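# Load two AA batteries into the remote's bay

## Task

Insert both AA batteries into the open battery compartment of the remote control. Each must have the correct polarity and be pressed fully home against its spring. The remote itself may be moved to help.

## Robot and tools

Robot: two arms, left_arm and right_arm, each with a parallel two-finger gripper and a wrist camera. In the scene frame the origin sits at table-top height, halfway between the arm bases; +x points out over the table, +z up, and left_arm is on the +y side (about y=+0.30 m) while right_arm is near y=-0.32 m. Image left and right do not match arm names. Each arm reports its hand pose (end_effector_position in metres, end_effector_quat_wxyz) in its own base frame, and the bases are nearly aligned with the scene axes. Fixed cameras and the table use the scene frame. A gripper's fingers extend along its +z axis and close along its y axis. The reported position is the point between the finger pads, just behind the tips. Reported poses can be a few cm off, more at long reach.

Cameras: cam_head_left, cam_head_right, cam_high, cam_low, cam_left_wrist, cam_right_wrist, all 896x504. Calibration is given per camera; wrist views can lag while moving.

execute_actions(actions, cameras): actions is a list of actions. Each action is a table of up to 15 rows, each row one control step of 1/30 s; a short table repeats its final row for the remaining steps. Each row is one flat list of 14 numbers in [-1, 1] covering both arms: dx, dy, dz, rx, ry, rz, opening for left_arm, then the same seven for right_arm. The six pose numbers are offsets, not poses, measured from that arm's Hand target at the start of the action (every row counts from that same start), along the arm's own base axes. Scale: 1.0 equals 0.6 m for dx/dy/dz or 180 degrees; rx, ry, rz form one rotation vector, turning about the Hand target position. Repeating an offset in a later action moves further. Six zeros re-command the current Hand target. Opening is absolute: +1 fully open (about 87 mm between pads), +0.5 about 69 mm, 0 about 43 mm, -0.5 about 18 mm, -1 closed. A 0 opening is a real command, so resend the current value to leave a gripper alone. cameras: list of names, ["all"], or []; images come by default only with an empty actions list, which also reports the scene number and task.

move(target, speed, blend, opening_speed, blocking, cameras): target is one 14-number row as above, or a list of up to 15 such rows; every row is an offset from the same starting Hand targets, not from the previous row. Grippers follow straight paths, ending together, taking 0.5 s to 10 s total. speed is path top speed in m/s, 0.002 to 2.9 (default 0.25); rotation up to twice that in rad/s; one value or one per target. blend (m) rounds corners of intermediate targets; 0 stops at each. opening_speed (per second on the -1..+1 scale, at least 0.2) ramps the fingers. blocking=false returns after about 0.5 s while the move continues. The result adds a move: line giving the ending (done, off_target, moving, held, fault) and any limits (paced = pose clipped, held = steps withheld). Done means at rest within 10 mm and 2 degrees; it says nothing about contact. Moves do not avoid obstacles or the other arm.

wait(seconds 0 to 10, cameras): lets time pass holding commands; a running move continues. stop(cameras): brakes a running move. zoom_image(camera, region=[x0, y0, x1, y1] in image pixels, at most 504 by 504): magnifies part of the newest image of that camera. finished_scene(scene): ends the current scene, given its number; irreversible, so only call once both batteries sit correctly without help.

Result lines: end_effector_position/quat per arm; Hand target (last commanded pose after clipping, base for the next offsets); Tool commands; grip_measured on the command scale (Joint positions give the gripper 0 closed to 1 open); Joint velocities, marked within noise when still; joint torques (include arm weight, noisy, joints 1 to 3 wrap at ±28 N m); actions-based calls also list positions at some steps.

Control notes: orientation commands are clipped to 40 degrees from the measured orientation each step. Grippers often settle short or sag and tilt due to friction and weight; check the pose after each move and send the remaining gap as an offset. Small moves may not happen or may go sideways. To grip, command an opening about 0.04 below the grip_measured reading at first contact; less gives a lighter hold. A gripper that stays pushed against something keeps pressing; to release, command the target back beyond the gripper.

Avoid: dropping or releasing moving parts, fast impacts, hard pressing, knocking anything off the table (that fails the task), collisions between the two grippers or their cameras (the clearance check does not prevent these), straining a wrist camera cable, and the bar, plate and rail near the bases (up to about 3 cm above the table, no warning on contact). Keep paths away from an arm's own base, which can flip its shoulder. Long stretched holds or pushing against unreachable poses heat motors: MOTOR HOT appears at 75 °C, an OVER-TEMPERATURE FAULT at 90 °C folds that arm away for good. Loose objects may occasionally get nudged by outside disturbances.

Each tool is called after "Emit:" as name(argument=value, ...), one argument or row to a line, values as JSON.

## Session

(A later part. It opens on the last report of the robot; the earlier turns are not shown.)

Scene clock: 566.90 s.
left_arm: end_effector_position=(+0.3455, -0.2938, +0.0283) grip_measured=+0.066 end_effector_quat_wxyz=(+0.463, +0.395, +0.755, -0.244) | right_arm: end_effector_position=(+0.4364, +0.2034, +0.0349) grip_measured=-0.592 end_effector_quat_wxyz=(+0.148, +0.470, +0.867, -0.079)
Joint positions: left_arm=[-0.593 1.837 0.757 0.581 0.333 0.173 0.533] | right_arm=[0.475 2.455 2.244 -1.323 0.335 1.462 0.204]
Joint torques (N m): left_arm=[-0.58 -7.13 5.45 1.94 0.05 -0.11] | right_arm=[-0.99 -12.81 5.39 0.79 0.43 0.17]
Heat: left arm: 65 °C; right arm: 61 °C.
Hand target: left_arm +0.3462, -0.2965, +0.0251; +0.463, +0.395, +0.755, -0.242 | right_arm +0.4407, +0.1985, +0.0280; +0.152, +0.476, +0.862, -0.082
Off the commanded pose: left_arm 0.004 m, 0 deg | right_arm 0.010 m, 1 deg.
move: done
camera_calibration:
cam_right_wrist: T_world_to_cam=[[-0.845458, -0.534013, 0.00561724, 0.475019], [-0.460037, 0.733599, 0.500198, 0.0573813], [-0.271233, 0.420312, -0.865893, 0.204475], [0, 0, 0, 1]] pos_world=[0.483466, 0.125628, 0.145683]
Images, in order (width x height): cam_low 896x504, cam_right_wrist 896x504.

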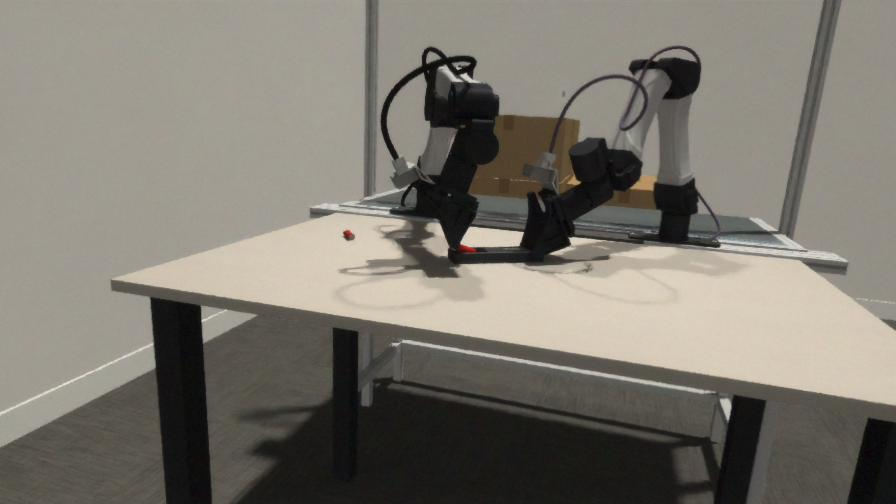

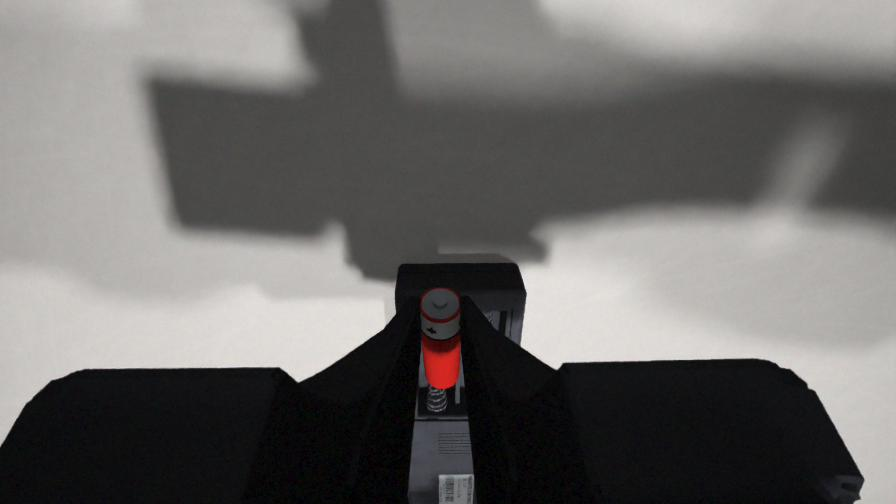

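Emit:
move(
  target=[0,0,0,0,0,0,0.0, 0.0042,0.0027,0.0017,0,0,0,-0.7],
  speed=0.03,
  cameras=["cam_right_wrist"],
)

Emit:
zoom_image(
  camera="cam_right_wrist",
  region=[390, 250, 530, 440],
)

Scene clock: 577.83 s.
left_arm: end_effector_position=(+0.3455, -0.2938, +0.0283) grip_measured=+0.066 end_effector_quat_wxyz=(+0.463, +0.395, +0.755, -0.244) | right_arm: end_effector_position=(+0.4364, +0.2034, +0.0349) grip_measured=-0.592 end_effector_quat_wxyz=(+0.148, +0.470, +0.867, -0.079)
Joint positions: left_arm=[-0.593 1.837 0.757 0.581 0.333 0.173 0.533] | right_arm=[0.475 2.455 2.244 -1.323 0.335 1.462 0.204]
Joint torques (N m): left_arm=[-0.62 -7.04 5.64 1.92 0.05 -0.1] | right_arm=[-0.92 -11.29 8.7 0.61 0.43 0.17]
Heat: left arm: 66 °C; right arm: 63 °C.
Hand target: left_arm +0.3462, -0.2965, +0.0251; +0.463, +0.395, +0.755, -0.242 | right_arm +0.4432, +0.2001, +0.0290; +0.152, +0.476, +0.862, -0.082
Off the commanded pose: left_arm 0.004 m, 0 deg | right_arm 0.010 m, 1 deg.
move: done
camera_calibration:
cam_right_wrist: T_world_to_cam=[[-0.845458, -0.534013, 0.00561724, 0.475019], [-0.460037, 0.733599, 0.500198, 0.0573813], [-0.271233, 0.420312, -0.865893, 0.204475], [0, 0, 0, 1]] pos_world=[0.483466, 0.125628, 0.145683]
Images, in order (width x height): cam_right_wrist 896x504.

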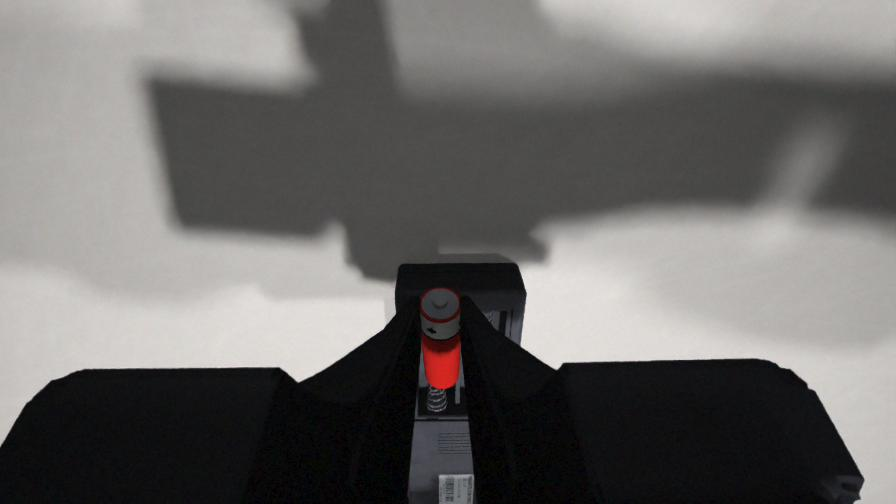

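Scaled by 2.653.

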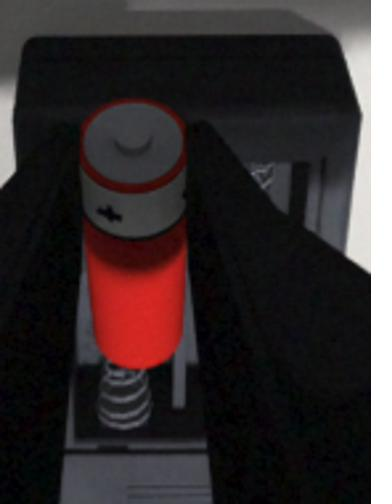

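Emit:
move(
  target=[
    [0,0,0,0,0,0,0.0, 0,0,0.03,0,0,0,-0.7],
    [0,0,0,0,0,0,0.0, 0.003,0.002,0.0033,0,0,0,-0.7],
  ],
  speed=0.05,
  cameras=["cam_right_wrist"],
)

Emit:
zoom_image(
  camera="cam_right_wrist",
  region=[390, 250, 530, 440],
)

Scene clock: 587.47 s.
left_arm: end_effector_position=(+0.3457, -0.2937, +0.0283) grip_measured=+0.066 end_effector_quat_wxyz=(+0.463, +0.395, +0.755, -0.244) | right_arm: end_effector_position=(+0.4416, +0.2060, +0.0418) grip_measured=-0.592 end_effector_quat_wxyz=(+0.151, +0.471, +0.866, -0.075)
Joint positions: left_arm=[-0.593 1.837 0.757 0.581 0.331 0.172 0.533] | right_arm=[0.475 2.475 2.308 -1.355 0.335 1.462 0.204]
Joint torques (N m): left_arm=[-0.42 -7.23 5.39 1.97 0.05 -0.06] | right_arm=[-0.87 -11.84 5.97 0.74 0.42 0.18]
Heat: left arm: 66 °C; right arm: 62 °C.
Hand target: left_arm +0.3462, -0.2964, +0.0251; +0.463, +0.395, +0.755, -0.242 | right_arm +0.4451, +0.2013, +0.0309; +0.153, +0.476, +0.862, -0.082
Off the commanded pose: left_arm 0.004 m, 0 deg | right_arm 0.012 m, 1 deg.
move: off_target (right_arm)
camera_calibration:
cam_right_wrist: T_world_to_cam=[[-0.845431, -0.53405, -0.00613167, 0.481238], [-0.465405, 0.731033, 0.498987, 0.057389], [-0.262002, 0.424713, -0.866588, 0.205819], [0, 0, 0, 1]] pos_world=[0.487488, 0.127638, 0.152675]
Images, in order (width x height): cam_right_wrist 896x504.

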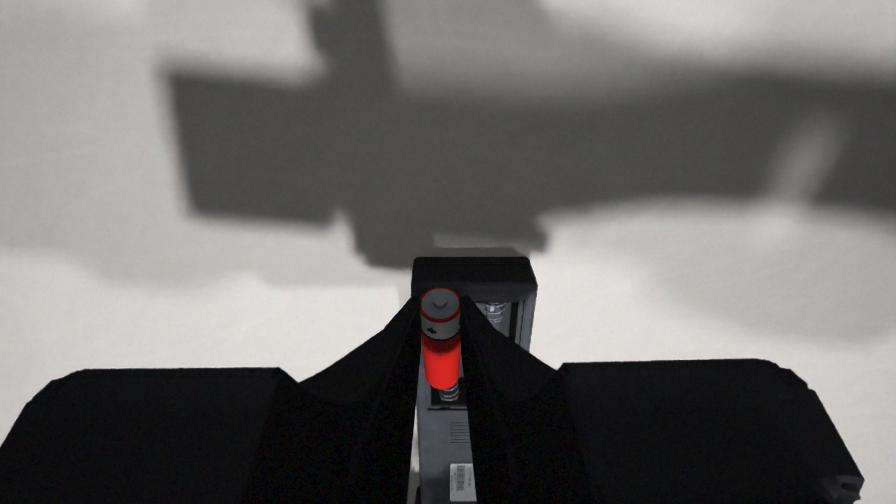

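Scaled by 2.653.

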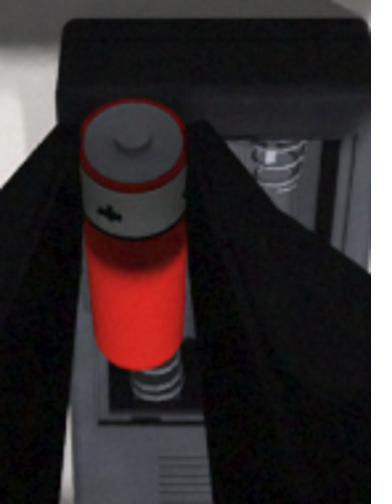

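Emit:
move(
  target=[0,0,0,0,0,0,0.0, -0.003,-0.002,-0.0067,0,0,0,-0.7],
  speed=0.03,
  cameras=["cam_right_wrist"],
)

Emit:
zoom_image(
  camera="cam_right_wrist",
  region=[390, 250, 530, 440],
)

Scene clock: 601.50 s.
left_arm: end_effector_position=(+0.3457, -0.2936, +0.0283) grip_measured=+0.066 end_effector_quat_wxyz=(+0.463, +0.394, +0.756, -0.244) | right_arm: end_effector_position=(+0.4398, +0.2049, +0.0348) grip_measured=-0.592 end_effector_quat_wxyz=(+0.149, +0.470, +0.866, -0.079)
Joint positions: left_arm=[-0.593 1.837 0.757 0.581 0.331 0.172 0.533] | right_arm=[0.475 2.475 2.28 -1.337 0.336 1.462 0.204]
Joint torques (N m): left_arm=[-0.39 -7.24 5.59 2.01 0.1 -0.07] | right_arm=[-0.92 -13.01 4.75 0.82 0.4 0.17]
Heat: left arm: 66 °C; right arm: 59 °C.
Hand target: left_arm +0.3462, -0.2965, +0.0251; +0.463, +0.395, +0.755, -0.242 | right_arm +0.4432, +0.2000, +0.0269; +0.152, +0.476, +0.862, -0.082
Off the commanded pose: left_arm 0.004 m, 0 deg | right_arm 0.010 m, 1 deg.
move: done
camera_calibration:
cam_right_wrist: T_world_to_cam=[[-0.84547, -0.534009, 0.00380995, 0.478713], [-0.461254, 0.733838, 0.498725, 0.0584867], [-0.26912, 0.4199, -0.866752, 0.203836], [0, 0, 0, 1]] pos_world=[0.486571, 0.127127, 0.145682]
Images, in order (width x height): cam_right_wrist 896x504.

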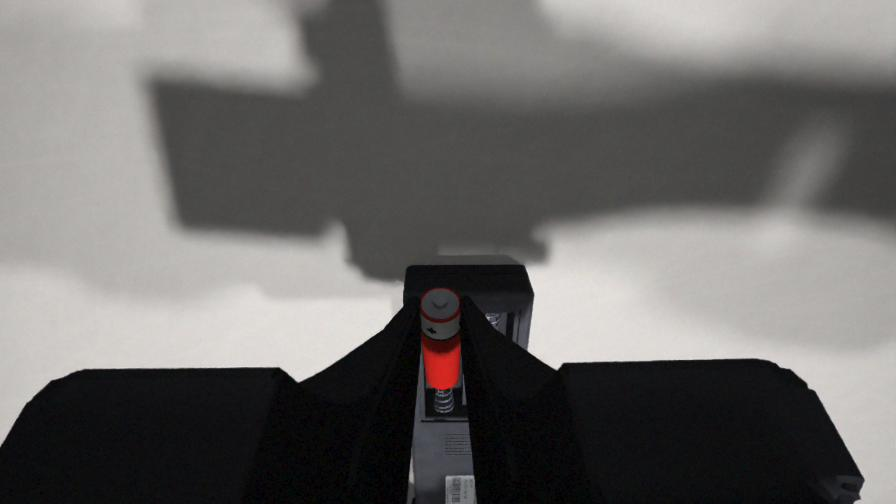

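Scaled by 2.653.

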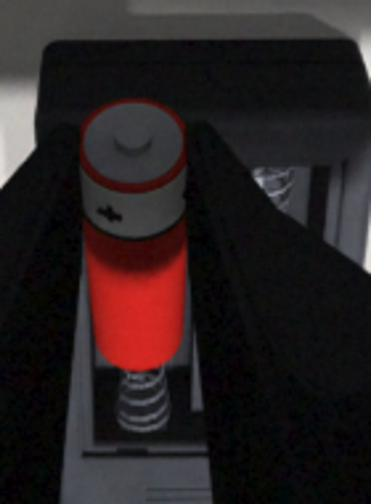

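Emit:
move(
  target=[0,0,0,0,0,0,0.0, -0.0075,0.009,0,0,0,0,-0.7],
  speed=0.03,
  cameras=["cam_right_wrist","cam_left_wrist"],
)

Emit:
zoom_image(
  camera="cam_right_wrist",
  region=[390, 250, 530, 440],
)

Scene clock: 616.07 s.
left_arm: end_effector_position=(+0.3457, -0.2936, +0.0283) grip_measured=+0.066 end_effector_quat_wxyz=(+0.463, +0.394, +0.756, -0.244) | right_arm: end_effector_position=(+0.4397, +0.2047, +0.0344) grip_measured=-0.592 end_effector_quat_wxyz=(+0.149, +0.472, +0.865, -0.079)
Joint positions: left_arm=[-0.593 1.837 0.757 0.581 0.331 0.172 0.533] | right_arm=[0.475 2.473 2.275 -1.334 0.337 1.466 0.204]
Joint torques (N m): left_arm=[-0.64 -7.02 5.45 1.91 0.06 -0.13] | right_arm=[0.39 -13.44 4.22 0.79 0.4 0.29]
Heat: left arm: 66 °C; right arm: 58 °C.
Hand target: left_arm +0.3462, -0.2965, +0.0251; +0.463, +0.395, +0.755, -0.242 | right_arm +0.4387, +0.2055, +0.0270; +0.152, +0.476, +0.862, -0.082
Off the commanded pose: left_arm 0.004 m, 0 deg | right_arm 0.008 m, 1 deg.
move: done
camera_calibration:
cam_left_wrist: T_world_to_cam=[[-0.821182, -0.570666, -0.000951641, 0.114825], [-0.554664, 0.798545, -0.233827, 0.455686], [0.134197, -0.191486, -0.972278, 0.0696586], [0, 0, 0, 1]] pos_world=[0.337697, -0.28502, 0.174388]
cam_right_wrist: T_world_to_cam=[[-0.8474, -0.530948, 0.00258983, 0.478944], [-0.459287, 0.735458, 0.498153, 0.0575926], [-0.266398, 0.420946, -0.867085, 0.202185], [0, 0, 0, 1]] pos_world=[0.486171, 0.126829, 0.145382]
Images, in order (width x height): cam_left_wrist 896x504, cam_right_wrist 896x504.

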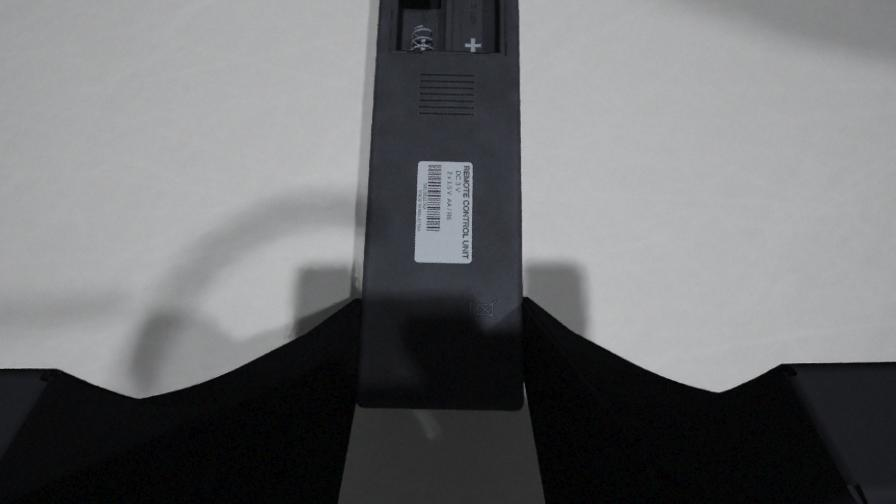

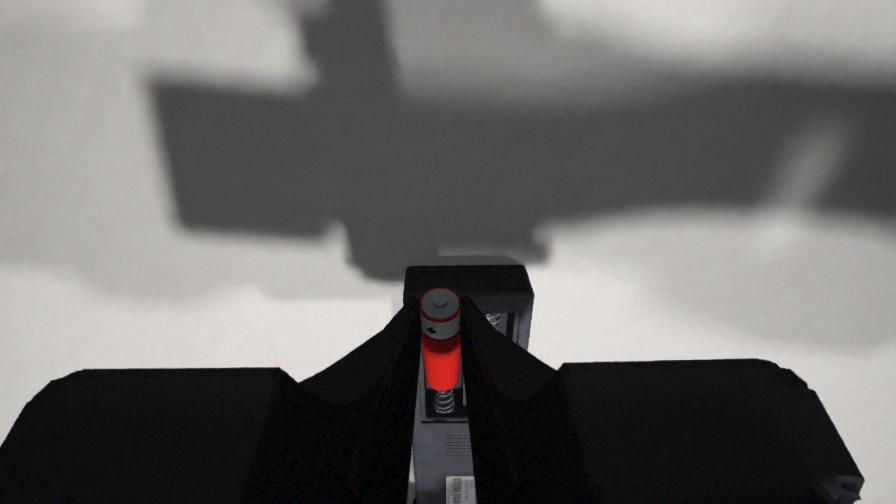

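Scaled by 2.653.

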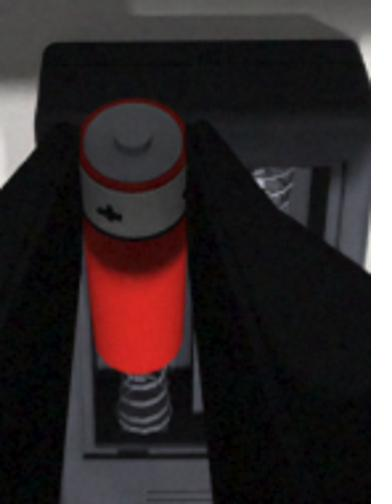

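Emit:
move(
  target=[0,0,0,0,0,0,0.0, -0.0085,0.0105,0.0008,0,0,0,-0.7],
  speed=0.03,
  cameras=["cam_right_wrist"],
)

Emit:
zoom_image(
  camera="cam_right_wrist",
  region=[390, 250, 530, 440],
)

Scene clock: 619.73 s.
left_arm: end_effector_position=(+0.3457, -0.2936, +0.0283) grip_measured=+0.066 end_effector_quat_wxyz=(+0.463, +0.394, +0.756, -0.244) | right_arm: end_effector_position=(+0.4384, +0.2070, +0.0346) grip_measured=-0.592 end_effector_quat_wxyz=(+0.157, +0.473, +0.863, -0.082)
Joint positions: left_arm=[-0.593 1.837 0.757 0.581 0.331 0.172 0.533] | right_arm=[0.486 2.468 2.265 -1.33 0.354 1.482 0.204]
Joint torques (N m): left_arm=[-0.4 -7.09 5.74 1.96 0.11 -0.12] | right_arm=[0.88 -13.52 4.18 0.71 0.24 0.31]
Heat: left arm: 66 °C; right arm: 59 °C.
Hand target: left_arm +0.3462, -0.2965, +0.0251; +0.463, +0.395, +0.755, -0.242 | right_arm +0.4336, +0.2118, +0.0275; +0.152, +0.476, +0.862, -0.082
Off the commanded pose: left_arm 0.004 m, 0 deg | right_arm 0.010 m, 1 deg.
move: done
camera_calibration:
cam_right_wrist: T_world_to_cam=[[-0.84967, -0.527314, -0.00081425, 0.479332], [-0.461847, 0.743435, 0.483737, 0.0552098], [-0.254476, 0.411393, -0.875213, 0.198127], [0, 0, 0, 1]] pos_world=[0.483191, 0.130206, 0.147086]
Images, in order (width x height): cam_right_wrist 896x504.

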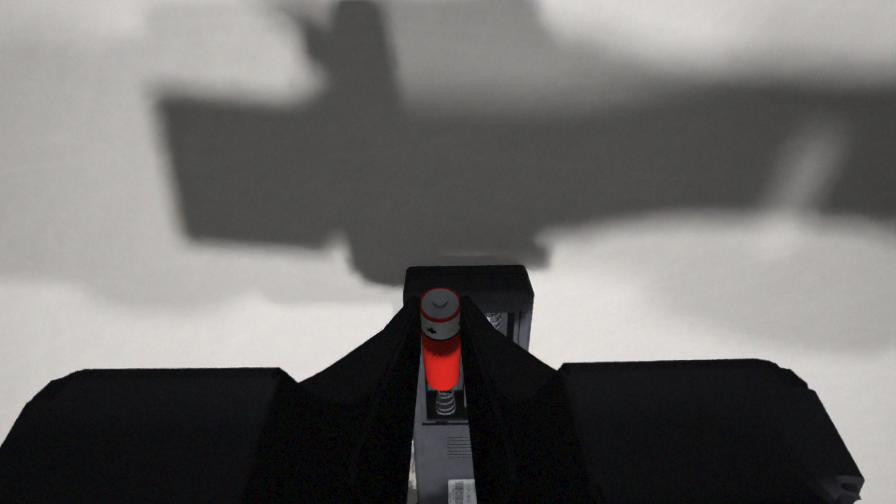

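Scaled by 2.653.

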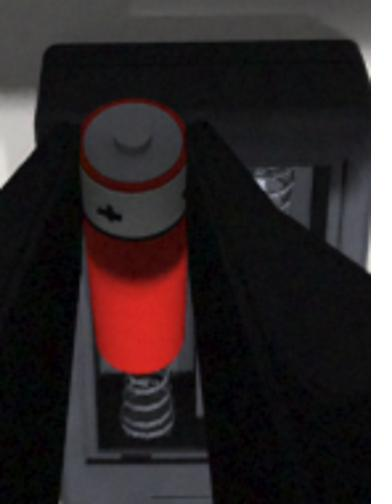

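Emit:
move(
  target=[0,0,0,0,0,0,0.0, -0.0072,0.0112,0.0008,0,0,0,-0.7],
  speed=0.03,
  cameras=["cam_right_wrist"],
)

Emit:
zoom_image(
  camera="cam_right_wrist",
  region=[390, 250, 530, 440],
)

Scene clock: 623.17 s.
left_arm: end_effector_position=(+0.3457, -0.2936, +0.0283) grip_measured=+0.066 end_effector_quat_wxyz=(+0.463, +0.394, +0.756, -0.244) | right_arm: end_effector_position=(+0.4325, +0.2148, +0.0315) grip_measured=-0.592 end_effector_quat_wxyz=(+0.156, +0.472, +0.863, -0.084)
Joint positions: left_arm=[-0.593 1.837 0.757 0.581 0.331 0.172 0.533] | right_arm=[0.507 2.468 2.253 -1.329 0.356 1.503 0.204]
Joint torques (N m): left_arm=[-0.38 -7.05 5.6 1.98 0.06 -0.14] | right_arm=[0.47 -13.57 5.35 0.6 0.22 0.26]
Heat: left arm: 66 °C; right arm: 59 °C.
Hand target: left_arm +0.3462, -0.2965, +0.0251; +0.463, +0.395, +0.755, -0.242 | right_arm +0.4294, +0.2184, +0.0280; +0.153, +0.476, +0.862, -0.082
Off the commanded pose: left_arm 0.004 m, 0 deg | right_arm 0.006 m, 1 deg.
move: done
camera_calibration:
cam_right_wrist: T_world_to_cam=[[-0.849397, -0.527743, 0.00331719, 0.478306], [-0.460783, 0.744661, 0.482865, 0.047473], [-0.257299, 0.408615, -0.875689, 0.192534], [0, 0, 0, 1]] pos_world=[0.477686, 0.138399, 0.14409]
Images, in order (width x height): cam_right_wrist 896x504.

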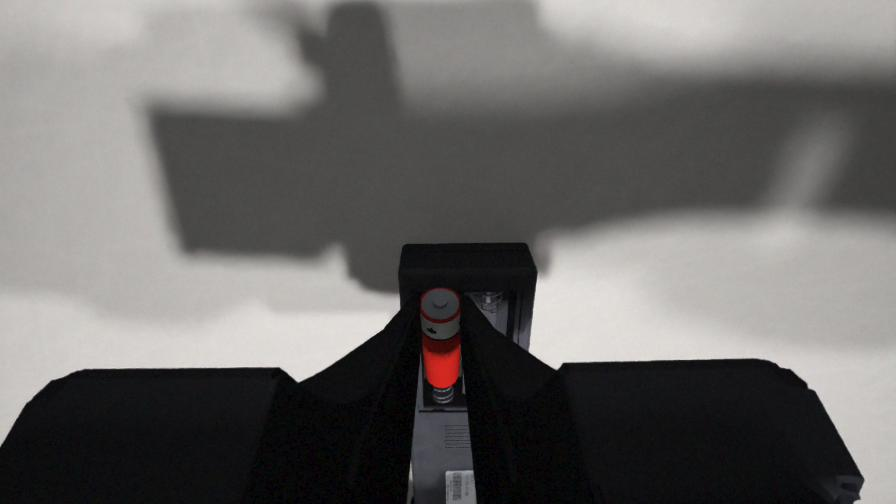

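Scaled by 2.653.

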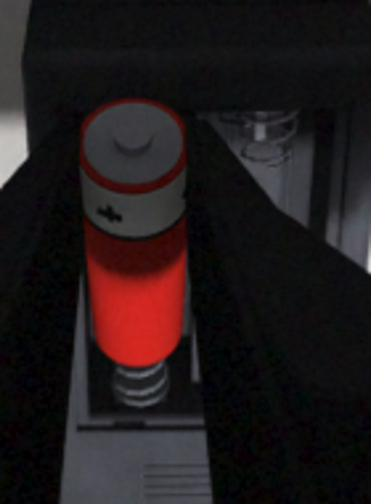

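Emit:
move(
  target=[0,0,0,0,0,0,0.0, 0.0007,-0.0011,-0.0067,0.0234,0.0150,0,-0.7],
  speed=0.03,
  cameras=["cam_right_wrist","cam_low"],
)

Emit:
zoom_image(
  camera="cam_right_wrist",
  region=[390, 240, 530, 430],
)

Emit:
zoom_image(
  camera="cam_low",
  region=[420, 210, 560, 280],
)

Scene clock: 635.93 s.
left_arm: end_effector_position=(+0.3457, -0.2936, +0.0283) grip_measured=+0.066 end_effector_quat_wxyz=(+0.463, +0.394, +0.756, -0.244) | right_arm: end_effector_position=(+0.4316, +0.2163, +0.0306) grip_measured=-0.592 end_effector_quat_wxyz=(+0.128, +0.479, +0.866, -0.067)
Joint positions: left_arm=[-0.593 1.837 0.757 0.581 0.331 0.172 0.533] | right_arm=[0.486 2.467 2.253 -1.326 0.289 1.492 0.204]
Joint torques (N m): left_arm=[-0.58 -6.74 5.6 1.94 0.11 -0.09] | right_arm=[-0.76 -13.01 5.33 0.69 -0.05 0.05]
Heat: left arm: 67 °C; right arm: 61 °C.
Hand target: left_arm +0.3462, -0.2965, +0.0251; +0.463, +0.395, +0.755, -0.242 | right_arm +0.4298, +0.2177, +0.0239; +0.115, +0.479, +0.868, -0.062
Off the commanded pose: left_arm 0.004 m, 0 deg | right_arm 0.007 m, 2 deg.
move: done
camera_calibration:
cam_right_wrist: T_world_to_cam=[[-0.853492, -0.521105, 0.000298388, 0.478728], [-0.438485, 0.718482, 0.539921, 0.0405846], [-0.28157, 0.460688, -0.841715, 0.189039], [0, 0, 0, 1]] pos_world=[0.479614, 0.133221, 0.137061]
Images, in order (width x height): cam_low 896x504, cam_right_wrist 896x504.

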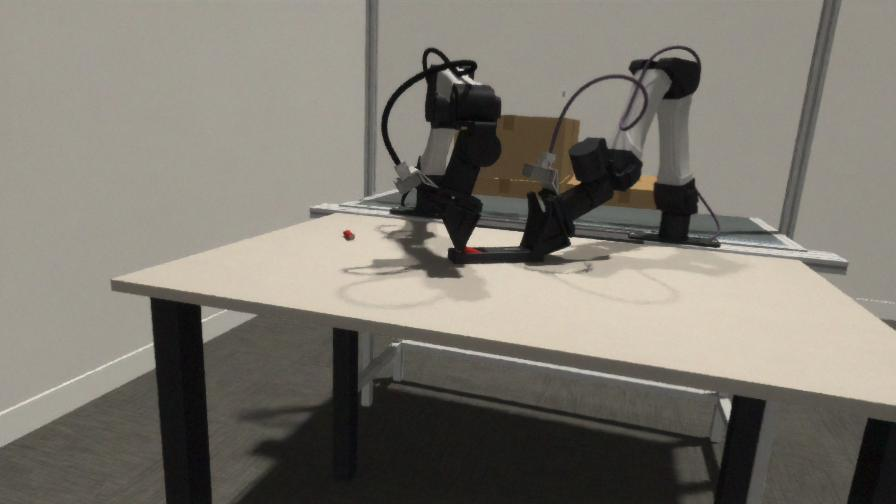

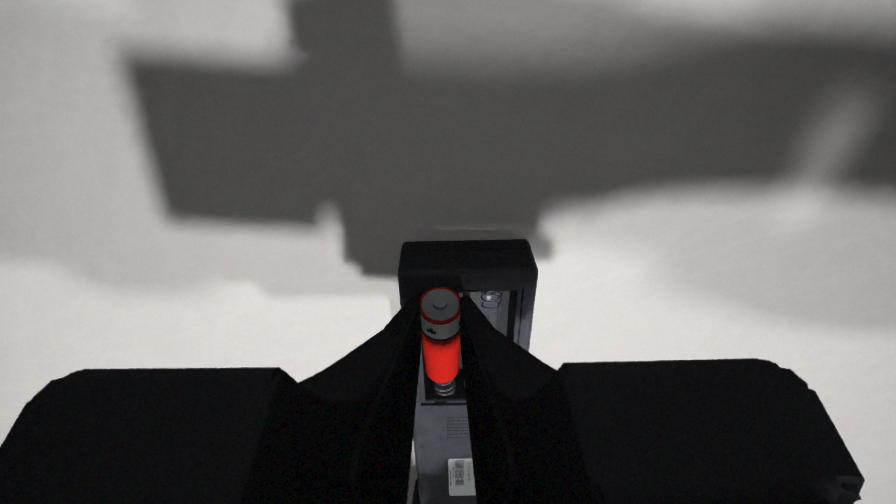

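Scaled by 2.653.

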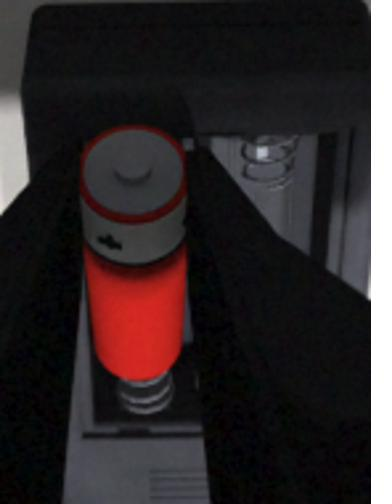

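Scaled by 3.600.

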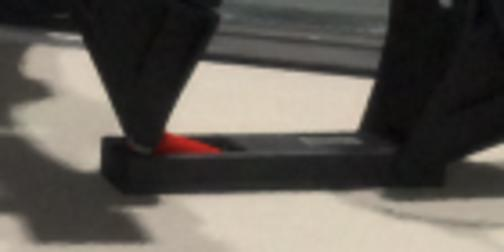

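Emit:
move(
  target=[0,0,0,0,0,0,0.0, 0.0013,-0.0021,-0.0017,0.0281,0.0180,0,-0.7],
  speed=0.03,
  cameras=["cam_right_wrist"],
)

Emit:
zoom_image(
  camera="cam_right_wrist",
  region=[390, 240, 530, 430],
)

Scene clock: 648.57 s.
left_arm: end_effector_position=(+0.3457, -0.2936, +0.0283) grip_measured=+0.066 end_effector_quat_wxyz=(+0.463, +0.394, +0.756, -0.244) | right_arm: end_effector_position=(+0.4320, +0.2153, +0.0313) grip_measured=-0.592 end_effector_quat_wxyz=(+0.082, +0.484, +0.870, -0.036)
Joint positions: left_arm=[-0.593 1.837 0.757 0.581 0.331 0.172 0.533] | right_arm=[0.442 2.466 2.253 -1.321 0.176 1.453 0.204]
Joint torques (N m): left_arm=[-0.47 -7.13 5.5 1.95 0.17 -0.11] | right_arm=[-0.55 -11.78 6.99 0.58 -0.04 0.03]
Heat: left arm: 67 °C; right arm: 63 °C.
Hand target: left_arm +0.3462, -0.2965, +0.0251; +0.463, +0.395, +0.755, -0.242 | right_arm +0.4306, +0.2165, +0.0230; +0.069, +0.482, +0.873, -0.037
Off the commanded pose: left_arm 0.004 m, 0 deg | right_arm 0.009 m, 2 deg.
move: done
camera_calibration:
cam_right_wrist: T_world_to_cam=[[-0.855393, -0.517932, -0.0070359, 0.478961], [-0.40588, 0.661769, 0.630336, 0.0364692], [-0.321815, 0.54204, -0.776291, 0.188009], [0, 0, 0, 1]] pos_world=[0.485006, 0.122026, 0.126332]
Images, in order (width x height): cam_right_wrist 896x504.

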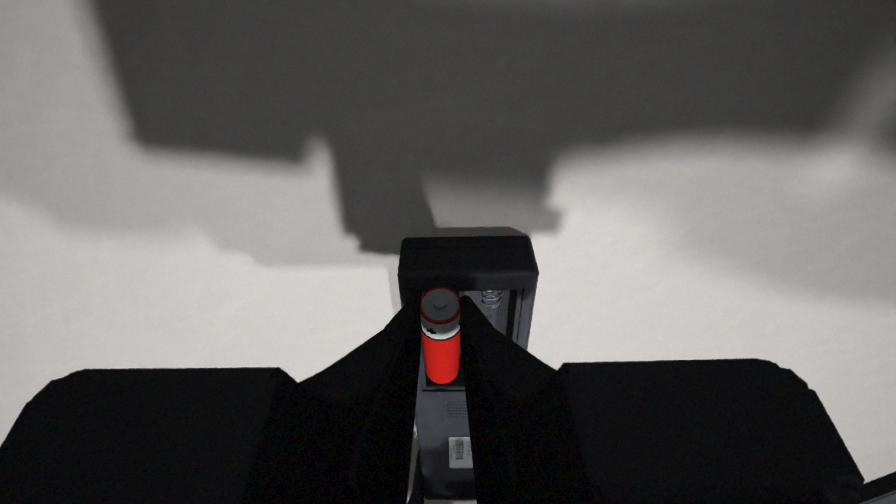

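Scaled by 2.653.

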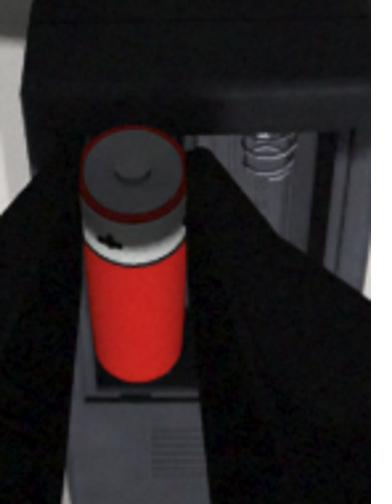

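Emit:
move(
  target=[0,0,0,0,0,0,0.0, 0.0013,-0.0021,-0.0067,0.0117,0.0075,0,-0.7],
  speed=0.03,
  cameras=["cam_right_wrist"],
)

Emit:
zoom_image(
  camera="cam_right_wrist",
  region=[390, 240, 530, 430],
)

Scene clock: 664.53 s.
left_arm: end_effector_position=(+0.3457, -0.2936, +0.0283) grip_measured=+0.066 end_effector_quat_wxyz=(+0.463, +0.394, +0.756, -0.244) | right_arm: end_effector_position=(+0.4325, +0.2150, +0.0319) grip_measured=-0.592 end_effector_quat_wxyz=(+0.063, +0.485, +0.872, -0.023)
Joint positions: left_arm=[-0.593 1.837 0.757 0.581 0.331 0.172 0.533] | right_arm=[0.423 2.466 2.253 -1.318 0.128 1.435 0.204]
Joint torques (N m): left_arm=[-0.55 -7.28 5.61 1.96 0.11 -0.11] | right_arm=[-0.59 -10.96 6.75 0.63 -0.02 0.02]
Heat: left arm: 67 °C; right arm: 64 °C.
Hand target: left_arm +0.3462, -0.2965, +0.0251; +0.463, +0.395, +0.755, -0.242 | right_arm +0.4314, +0.2152, +0.0189; +0.050, +0.482, +0.874, -0.026
Off the commanded pose: left_arm 0.004 m, 0 deg | right_arm 0.013 m, 2 deg.
move: off_target (right_arm)
camera_calibration:
cam_right_wrist: T_world_to_cam=[[-0.85496, -0.518542, -0.0125271, 0.479296], [-0.394004, 0.633538, 0.665875, 0.0362638], [-0.337348, 0.574232, -0.745958, 0.187636], [0, 0, 0, 1]] pos_world=[0.487366, 0.117814, 0.121826]
Images, in order (width x height): cam_right_wrist 896x504.

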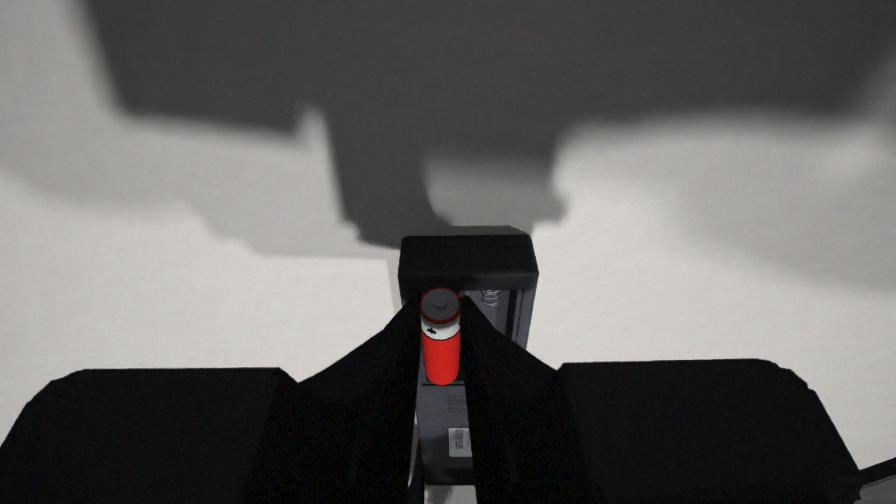

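Scaled by 2.653.

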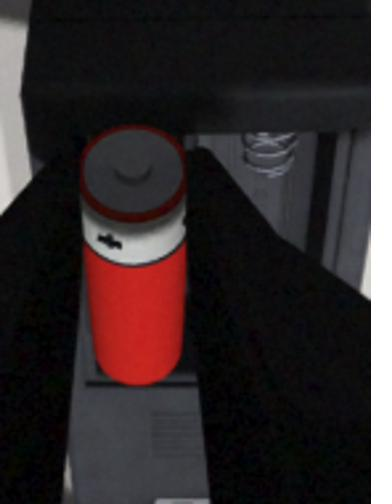

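Emit:
move(
  target=[0,0,0,0,0,0,0.0, 0.0045,-0.0070,0.0033,0,0,0,-0.7],
  speed=0.03,
  cameras=["cam_right_wrist"],
)

Emit:
zoom_image(
  camera="cam_right_wrist",
  region=[390, 240, 530, 430],
)

Scene clock: 673.67 s.
left_arm: end_effector_position=(+0.3457, -0.2936, +0.0283) grip_measured=+0.066 end_effector_quat_wxyz=(+0.463, +0.394, +0.756, -0.244) | right_arm: end_effector_position=(+0.4332, +0.2130, +0.0321) grip_measured=-0.592 end_effector_quat_wxyz=(+0.059, +0.485, +0.873, -0.020)
Joint positions: left_arm=[-0.593 1.837 0.757 0.581 0.331 0.172 0.533] | right_arm=[0.415 2.466 2.253 -1.317 0.119 1.427 0.204]
Joint torques (N m): left_arm=[-0.38 -7.1 5.59 1.97 0.12 -0.09] | right_arm=[-0.85 -10.62 8.18 0.53 0.08 0]
Heat: left arm: 67 °C; right arm: 64 °C.
Hand target: left_arm +0.3462, -0.2965, +0.0251; +0.463, +0.395, +0.755, -0.242 | right_arm +0.4340, +0.2110, +0.0209; +0.050, +0.482, +0.874, -0.026
Off the commanded pose: left_arm 0.004 m, 0 deg | right_arm 0.011 m, 1 deg.
move: off_target (right_arm)
camera_calibration:
cam_right_wrist: T_world_to_cam=[[-0.85444, -0.519386, -0.013043, 0.478871], [-0.391939, 0.627891, 0.672411, 0.0377542], [-0.341051, 0.579647, -0.740063, 0.189397], [0, 0, 0, 1]] pos_world=[0.488558, 0.11523, 0.121025]
Images, in order (width x height): cam_right_wrist 896x504.

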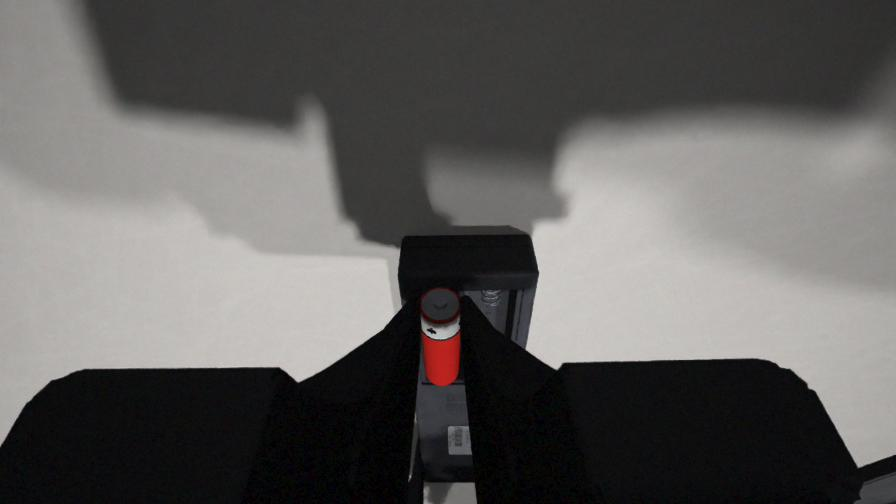

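Scaled by 2.653.

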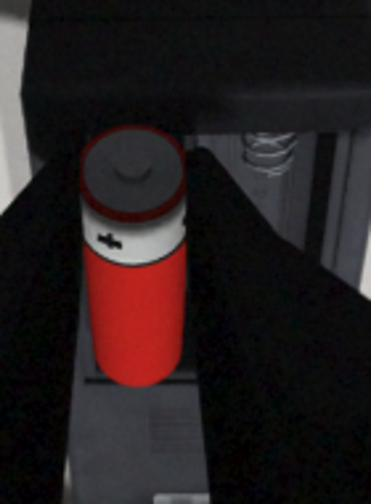

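Emit:
execute_actions(
  actions=[],
  cameras=["cam_low","cam_high"],
)

Emit:
zoom_image(
  camera="cam_low",
  region=[430, 225, 530, 275],
)

Emit:
zoom_image(
  camera="cam_high",
  region=[380, 200, 500, 310],
)

Scene clock: 675.50 s.
left_arm: end_effector_position=(+0.3457, -0.2936, +0.0283) grip_measured=+0.066 end_effector_quat_wxyz=(+0.463, +0.394, +0.756, -0.244) | right_arm: end_effector_position=(+0.4333, +0.2130, +0.0321) grip_measured=-0.592 end_effector_quat_wxyz=(+0.060, +0.484, +0.873, -0.020)
Joint positions: left_arm=[-0.593 1.837 0.757 0.581 0.331 0.172 0.533] | right_arm=[0.415 2.466 2.253 -1.317 0.119 1.426 0.204]
Joint velocities: within noise
Joint torques (N m): left_arm=[-0.58 -7.19 5.42 2 0.05 -0.11] | right_arm=[-0.83 -10.61 8.17 0.53 0.07 0.01]
Heat: left arm: 67 °C; right arm: 64 °C.
Hand target: left_arm +0.3462, -0.2965, +0.0251; +0.463, +0.395, +0.755, -0.242 | right_arm +0.4341, +0.2110, +0.0209; +0.050, +0.482, +0.874, -0.026
Tool commands: left_gripper/opening=+0.0 right_gripper/opening=-0.7
Off the commanded pose: left_arm 0.004 m, 0 deg | right_arm 0.011 m, 1 deg.
Images, in order (width x height): cam_high 896x504, cam_low 896x504.

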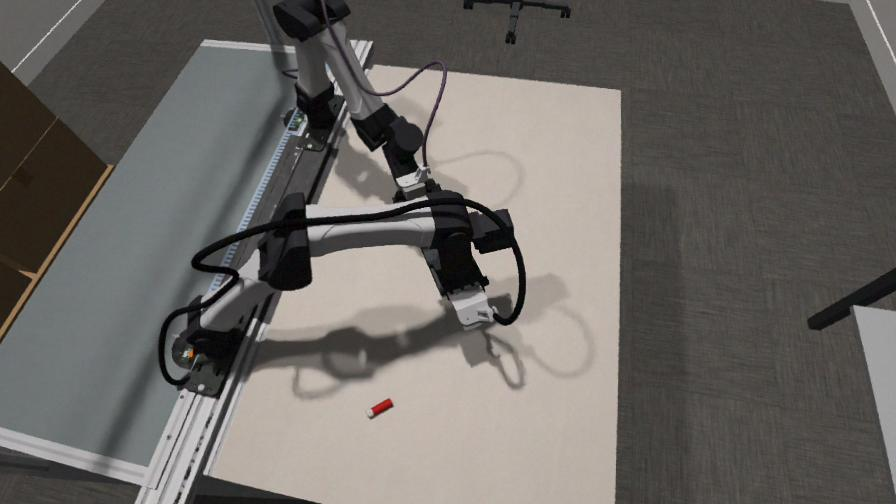

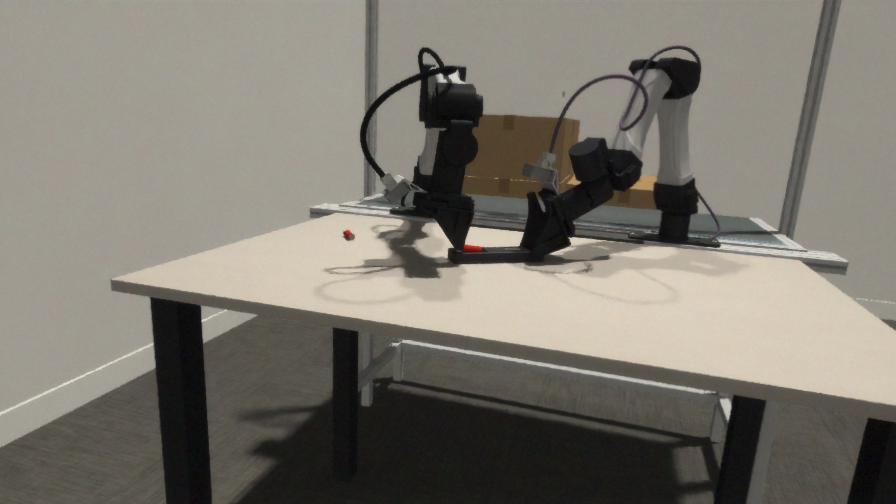

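Scaled by 5.040.

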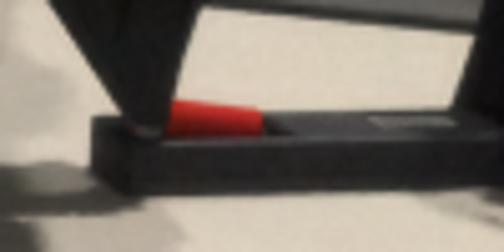

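Scaled by 4.200.

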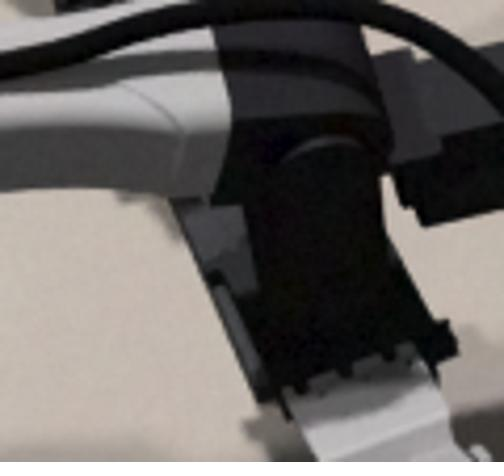

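Emit:
move(
  target=[0,0,0,0,0,0,0.0, 0,0,0,-0.0280,-0.0180,0,-0.7],
  speed=0.03,
  cameras=["cam_right_wrist","cam_low"],
)

Emit:
zoom_image(
  camera="cam_right_wrist",
  region=[390, 240, 530, 430],
)

Emit:
zoom_image(
  camera="cam_low",
  region=[430, 225, 530, 275],
)

Scene clock: 693.90 s.
left_arm: end_effector_position=(+0.3457, -0.2936, +0.0283) grip_measured=+0.066 end_effector_quat_wxyz=(+0.463, +0.394, +0.756, -0.244) | right_arm: end_effector_position=(+0.4334, +0.2133, +0.0311) grip_measured=-0.592 end_effector_quat_wxyz=(+0.088, +0.475, +0.874, -0.039)
Joint positions: left_arm=[-0.593 1.837 0.757 0.581 0.331 0.172 0.533] | right_arm=[0.442 2.466 2.253 -1.316 0.19 1.434 0.204]
Joint torques (N m): left_arm=[-0.46 -7.05 5.56 1.94 0.07 -0.06] | right_arm=[0.27 -12.31 5.41 0.72 0.5 0.29]
Heat: left arm: 67 °C; right arm: 63 °C.
Hand target: left_arm +0.3462, -0.2965, +0.0251; +0.463, +0.395, +0.755, -0.242 | right_arm +0.4341, +0.2110, +0.0209; +0.095, +0.480, +0.870, -0.051
Off the commanded pose: left_arm 0.004 m, 0 deg | right_arm 0.011 m, 2 deg.
move: off_target (right_arm)
camera_calibration:
cam_right_wrist: T_world_to_cam=[[-0.845356, -0.534164, -0.00644968, 0.478198], [-0.42289, 0.66178, 0.61904, 0.0461278], [-0.326401, 0.526037, -0.785333, 0.195083], [0, 0, 0, 1]] pos_world=[0.48743, 0.122289, 0.127734]
Images, in order (width x height): cam_low 896x504, cam_right_wrist 896x504.

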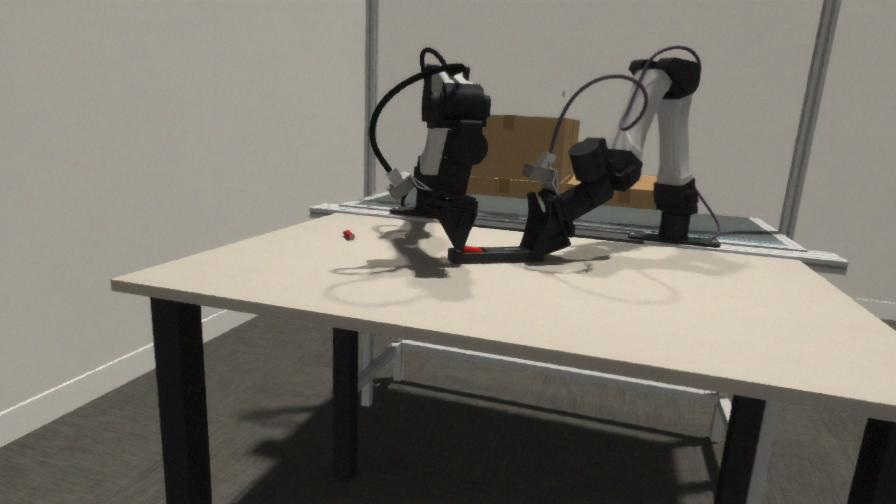

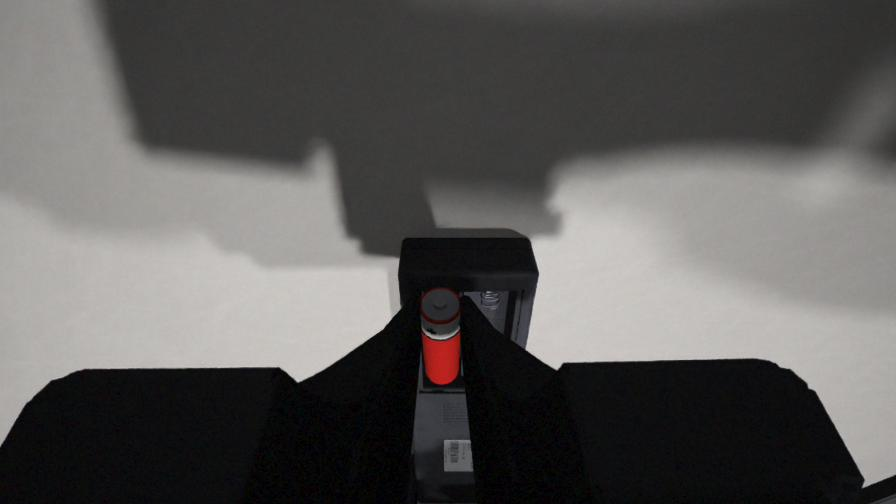

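Scaled by 2.653.

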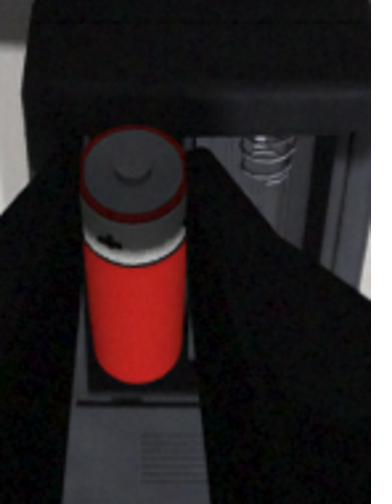

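Scaled by 5.040.

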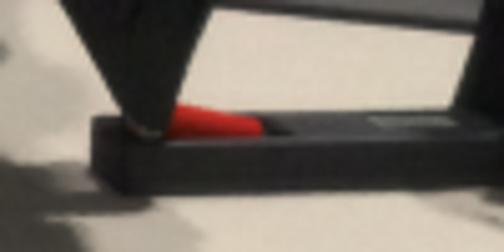

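Emit:
move(
  target=[0,0,0,0,0,0,0.0, 0.0123,-0.0192,0.0300,-0.0421,-0.0269,0,-0.7],
  speed=0.03,
  cameras=["cam_right_wrist","cam_low"],
)

Emit:
zoom_image(
  camera="cam_right_wrist",
  region=[390, 240, 530, 430],
)

Emit:
zoom_image(
  camera="cam_low",
  region=[430, 225, 530, 275],
)

Scene clock: 730.13 s.
left_arm: end_effector_position=(+0.3467, -0.2938, +0.0293) grip_measured=+0.066 end_effector_quat_wxyz=(+0.465, +0.393, +0.755, -0.243) | right_arm: end_effector_position=(+0.4352, +0.2085, +0.0330) grip_measured=-0.592 end_effector_quat_wxyz=(+0.143, +0.468, +0.869, -0.078)
Joint positions: left_arm=[-0.593 1.837 0.757 0.586 0.328 0.171 0.533] | right_arm=[0.482 2.466 2.258 -1.329 0.325 1.464 0.204]
Joint torques (N m): left_arm=[-0.58 -6.97 5.29 1.89 0.05 -0.08] | right_arm=[-0.64 -13.61 8.54 0.38 0.8 0.26]
Heat: left arm: 68 °C; right arm: 67 °C.
Hand target: left_arm +0.3462, -0.2965, +0.0251; +0.463, +0.395, +0.755, -0.242 | right_arm +0.4415, +0.1995, +0.0389; +0.164, +0.475, +0.860, -0.088
Off the commanded pose: left_arm 0.005 m, 0 deg | right_arm 0.012 m, 3 deg.
move: off_target (right_arm)
camera_calibration:
cam_right_wrist: T_world_to_cam=[[-0.842294, -0.538964, 0.00765108, 0.47626], [-0.460746, 0.727277, 0.508706, 0.055419], [-0.279739, 0.424955, -0.860906, 0.202945], [0, 0, 0, 1]] pos_world=[0.483456, 0.13014, 0.14288]
Images, in order (width x height): cam_low 896x504, cam_right_wrist 896x504.

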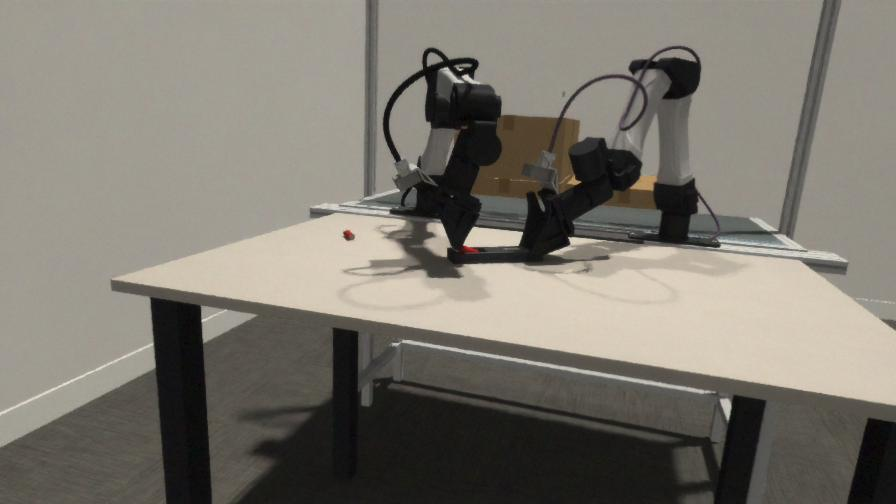

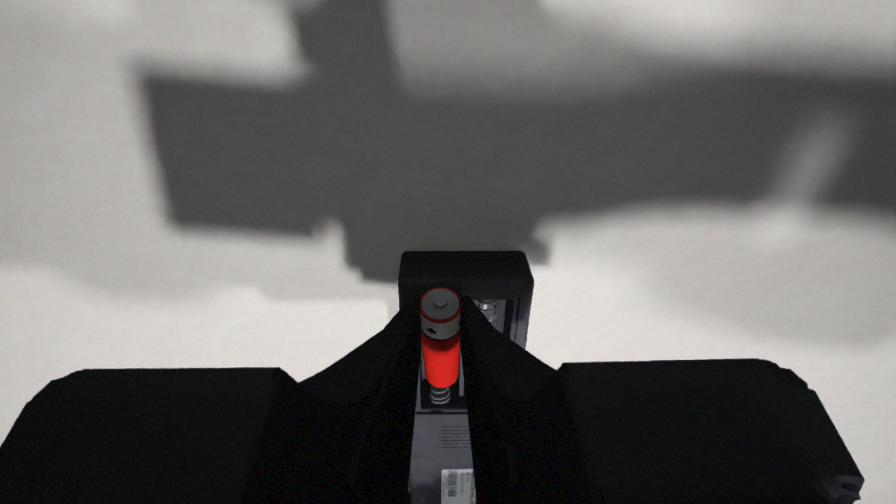

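Scaled by 2.653.

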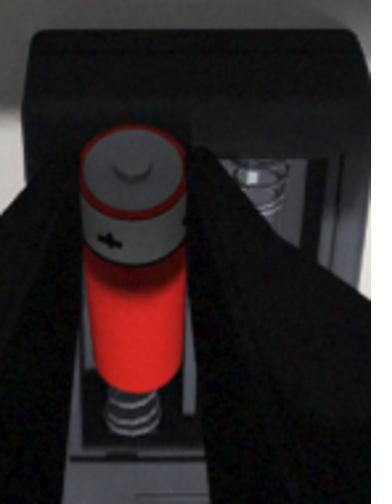

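Scaled by 5.040.

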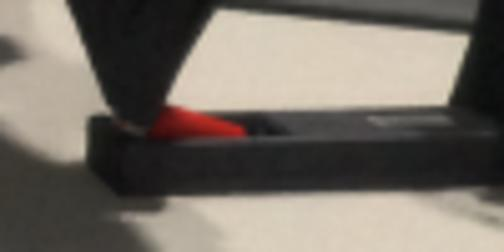

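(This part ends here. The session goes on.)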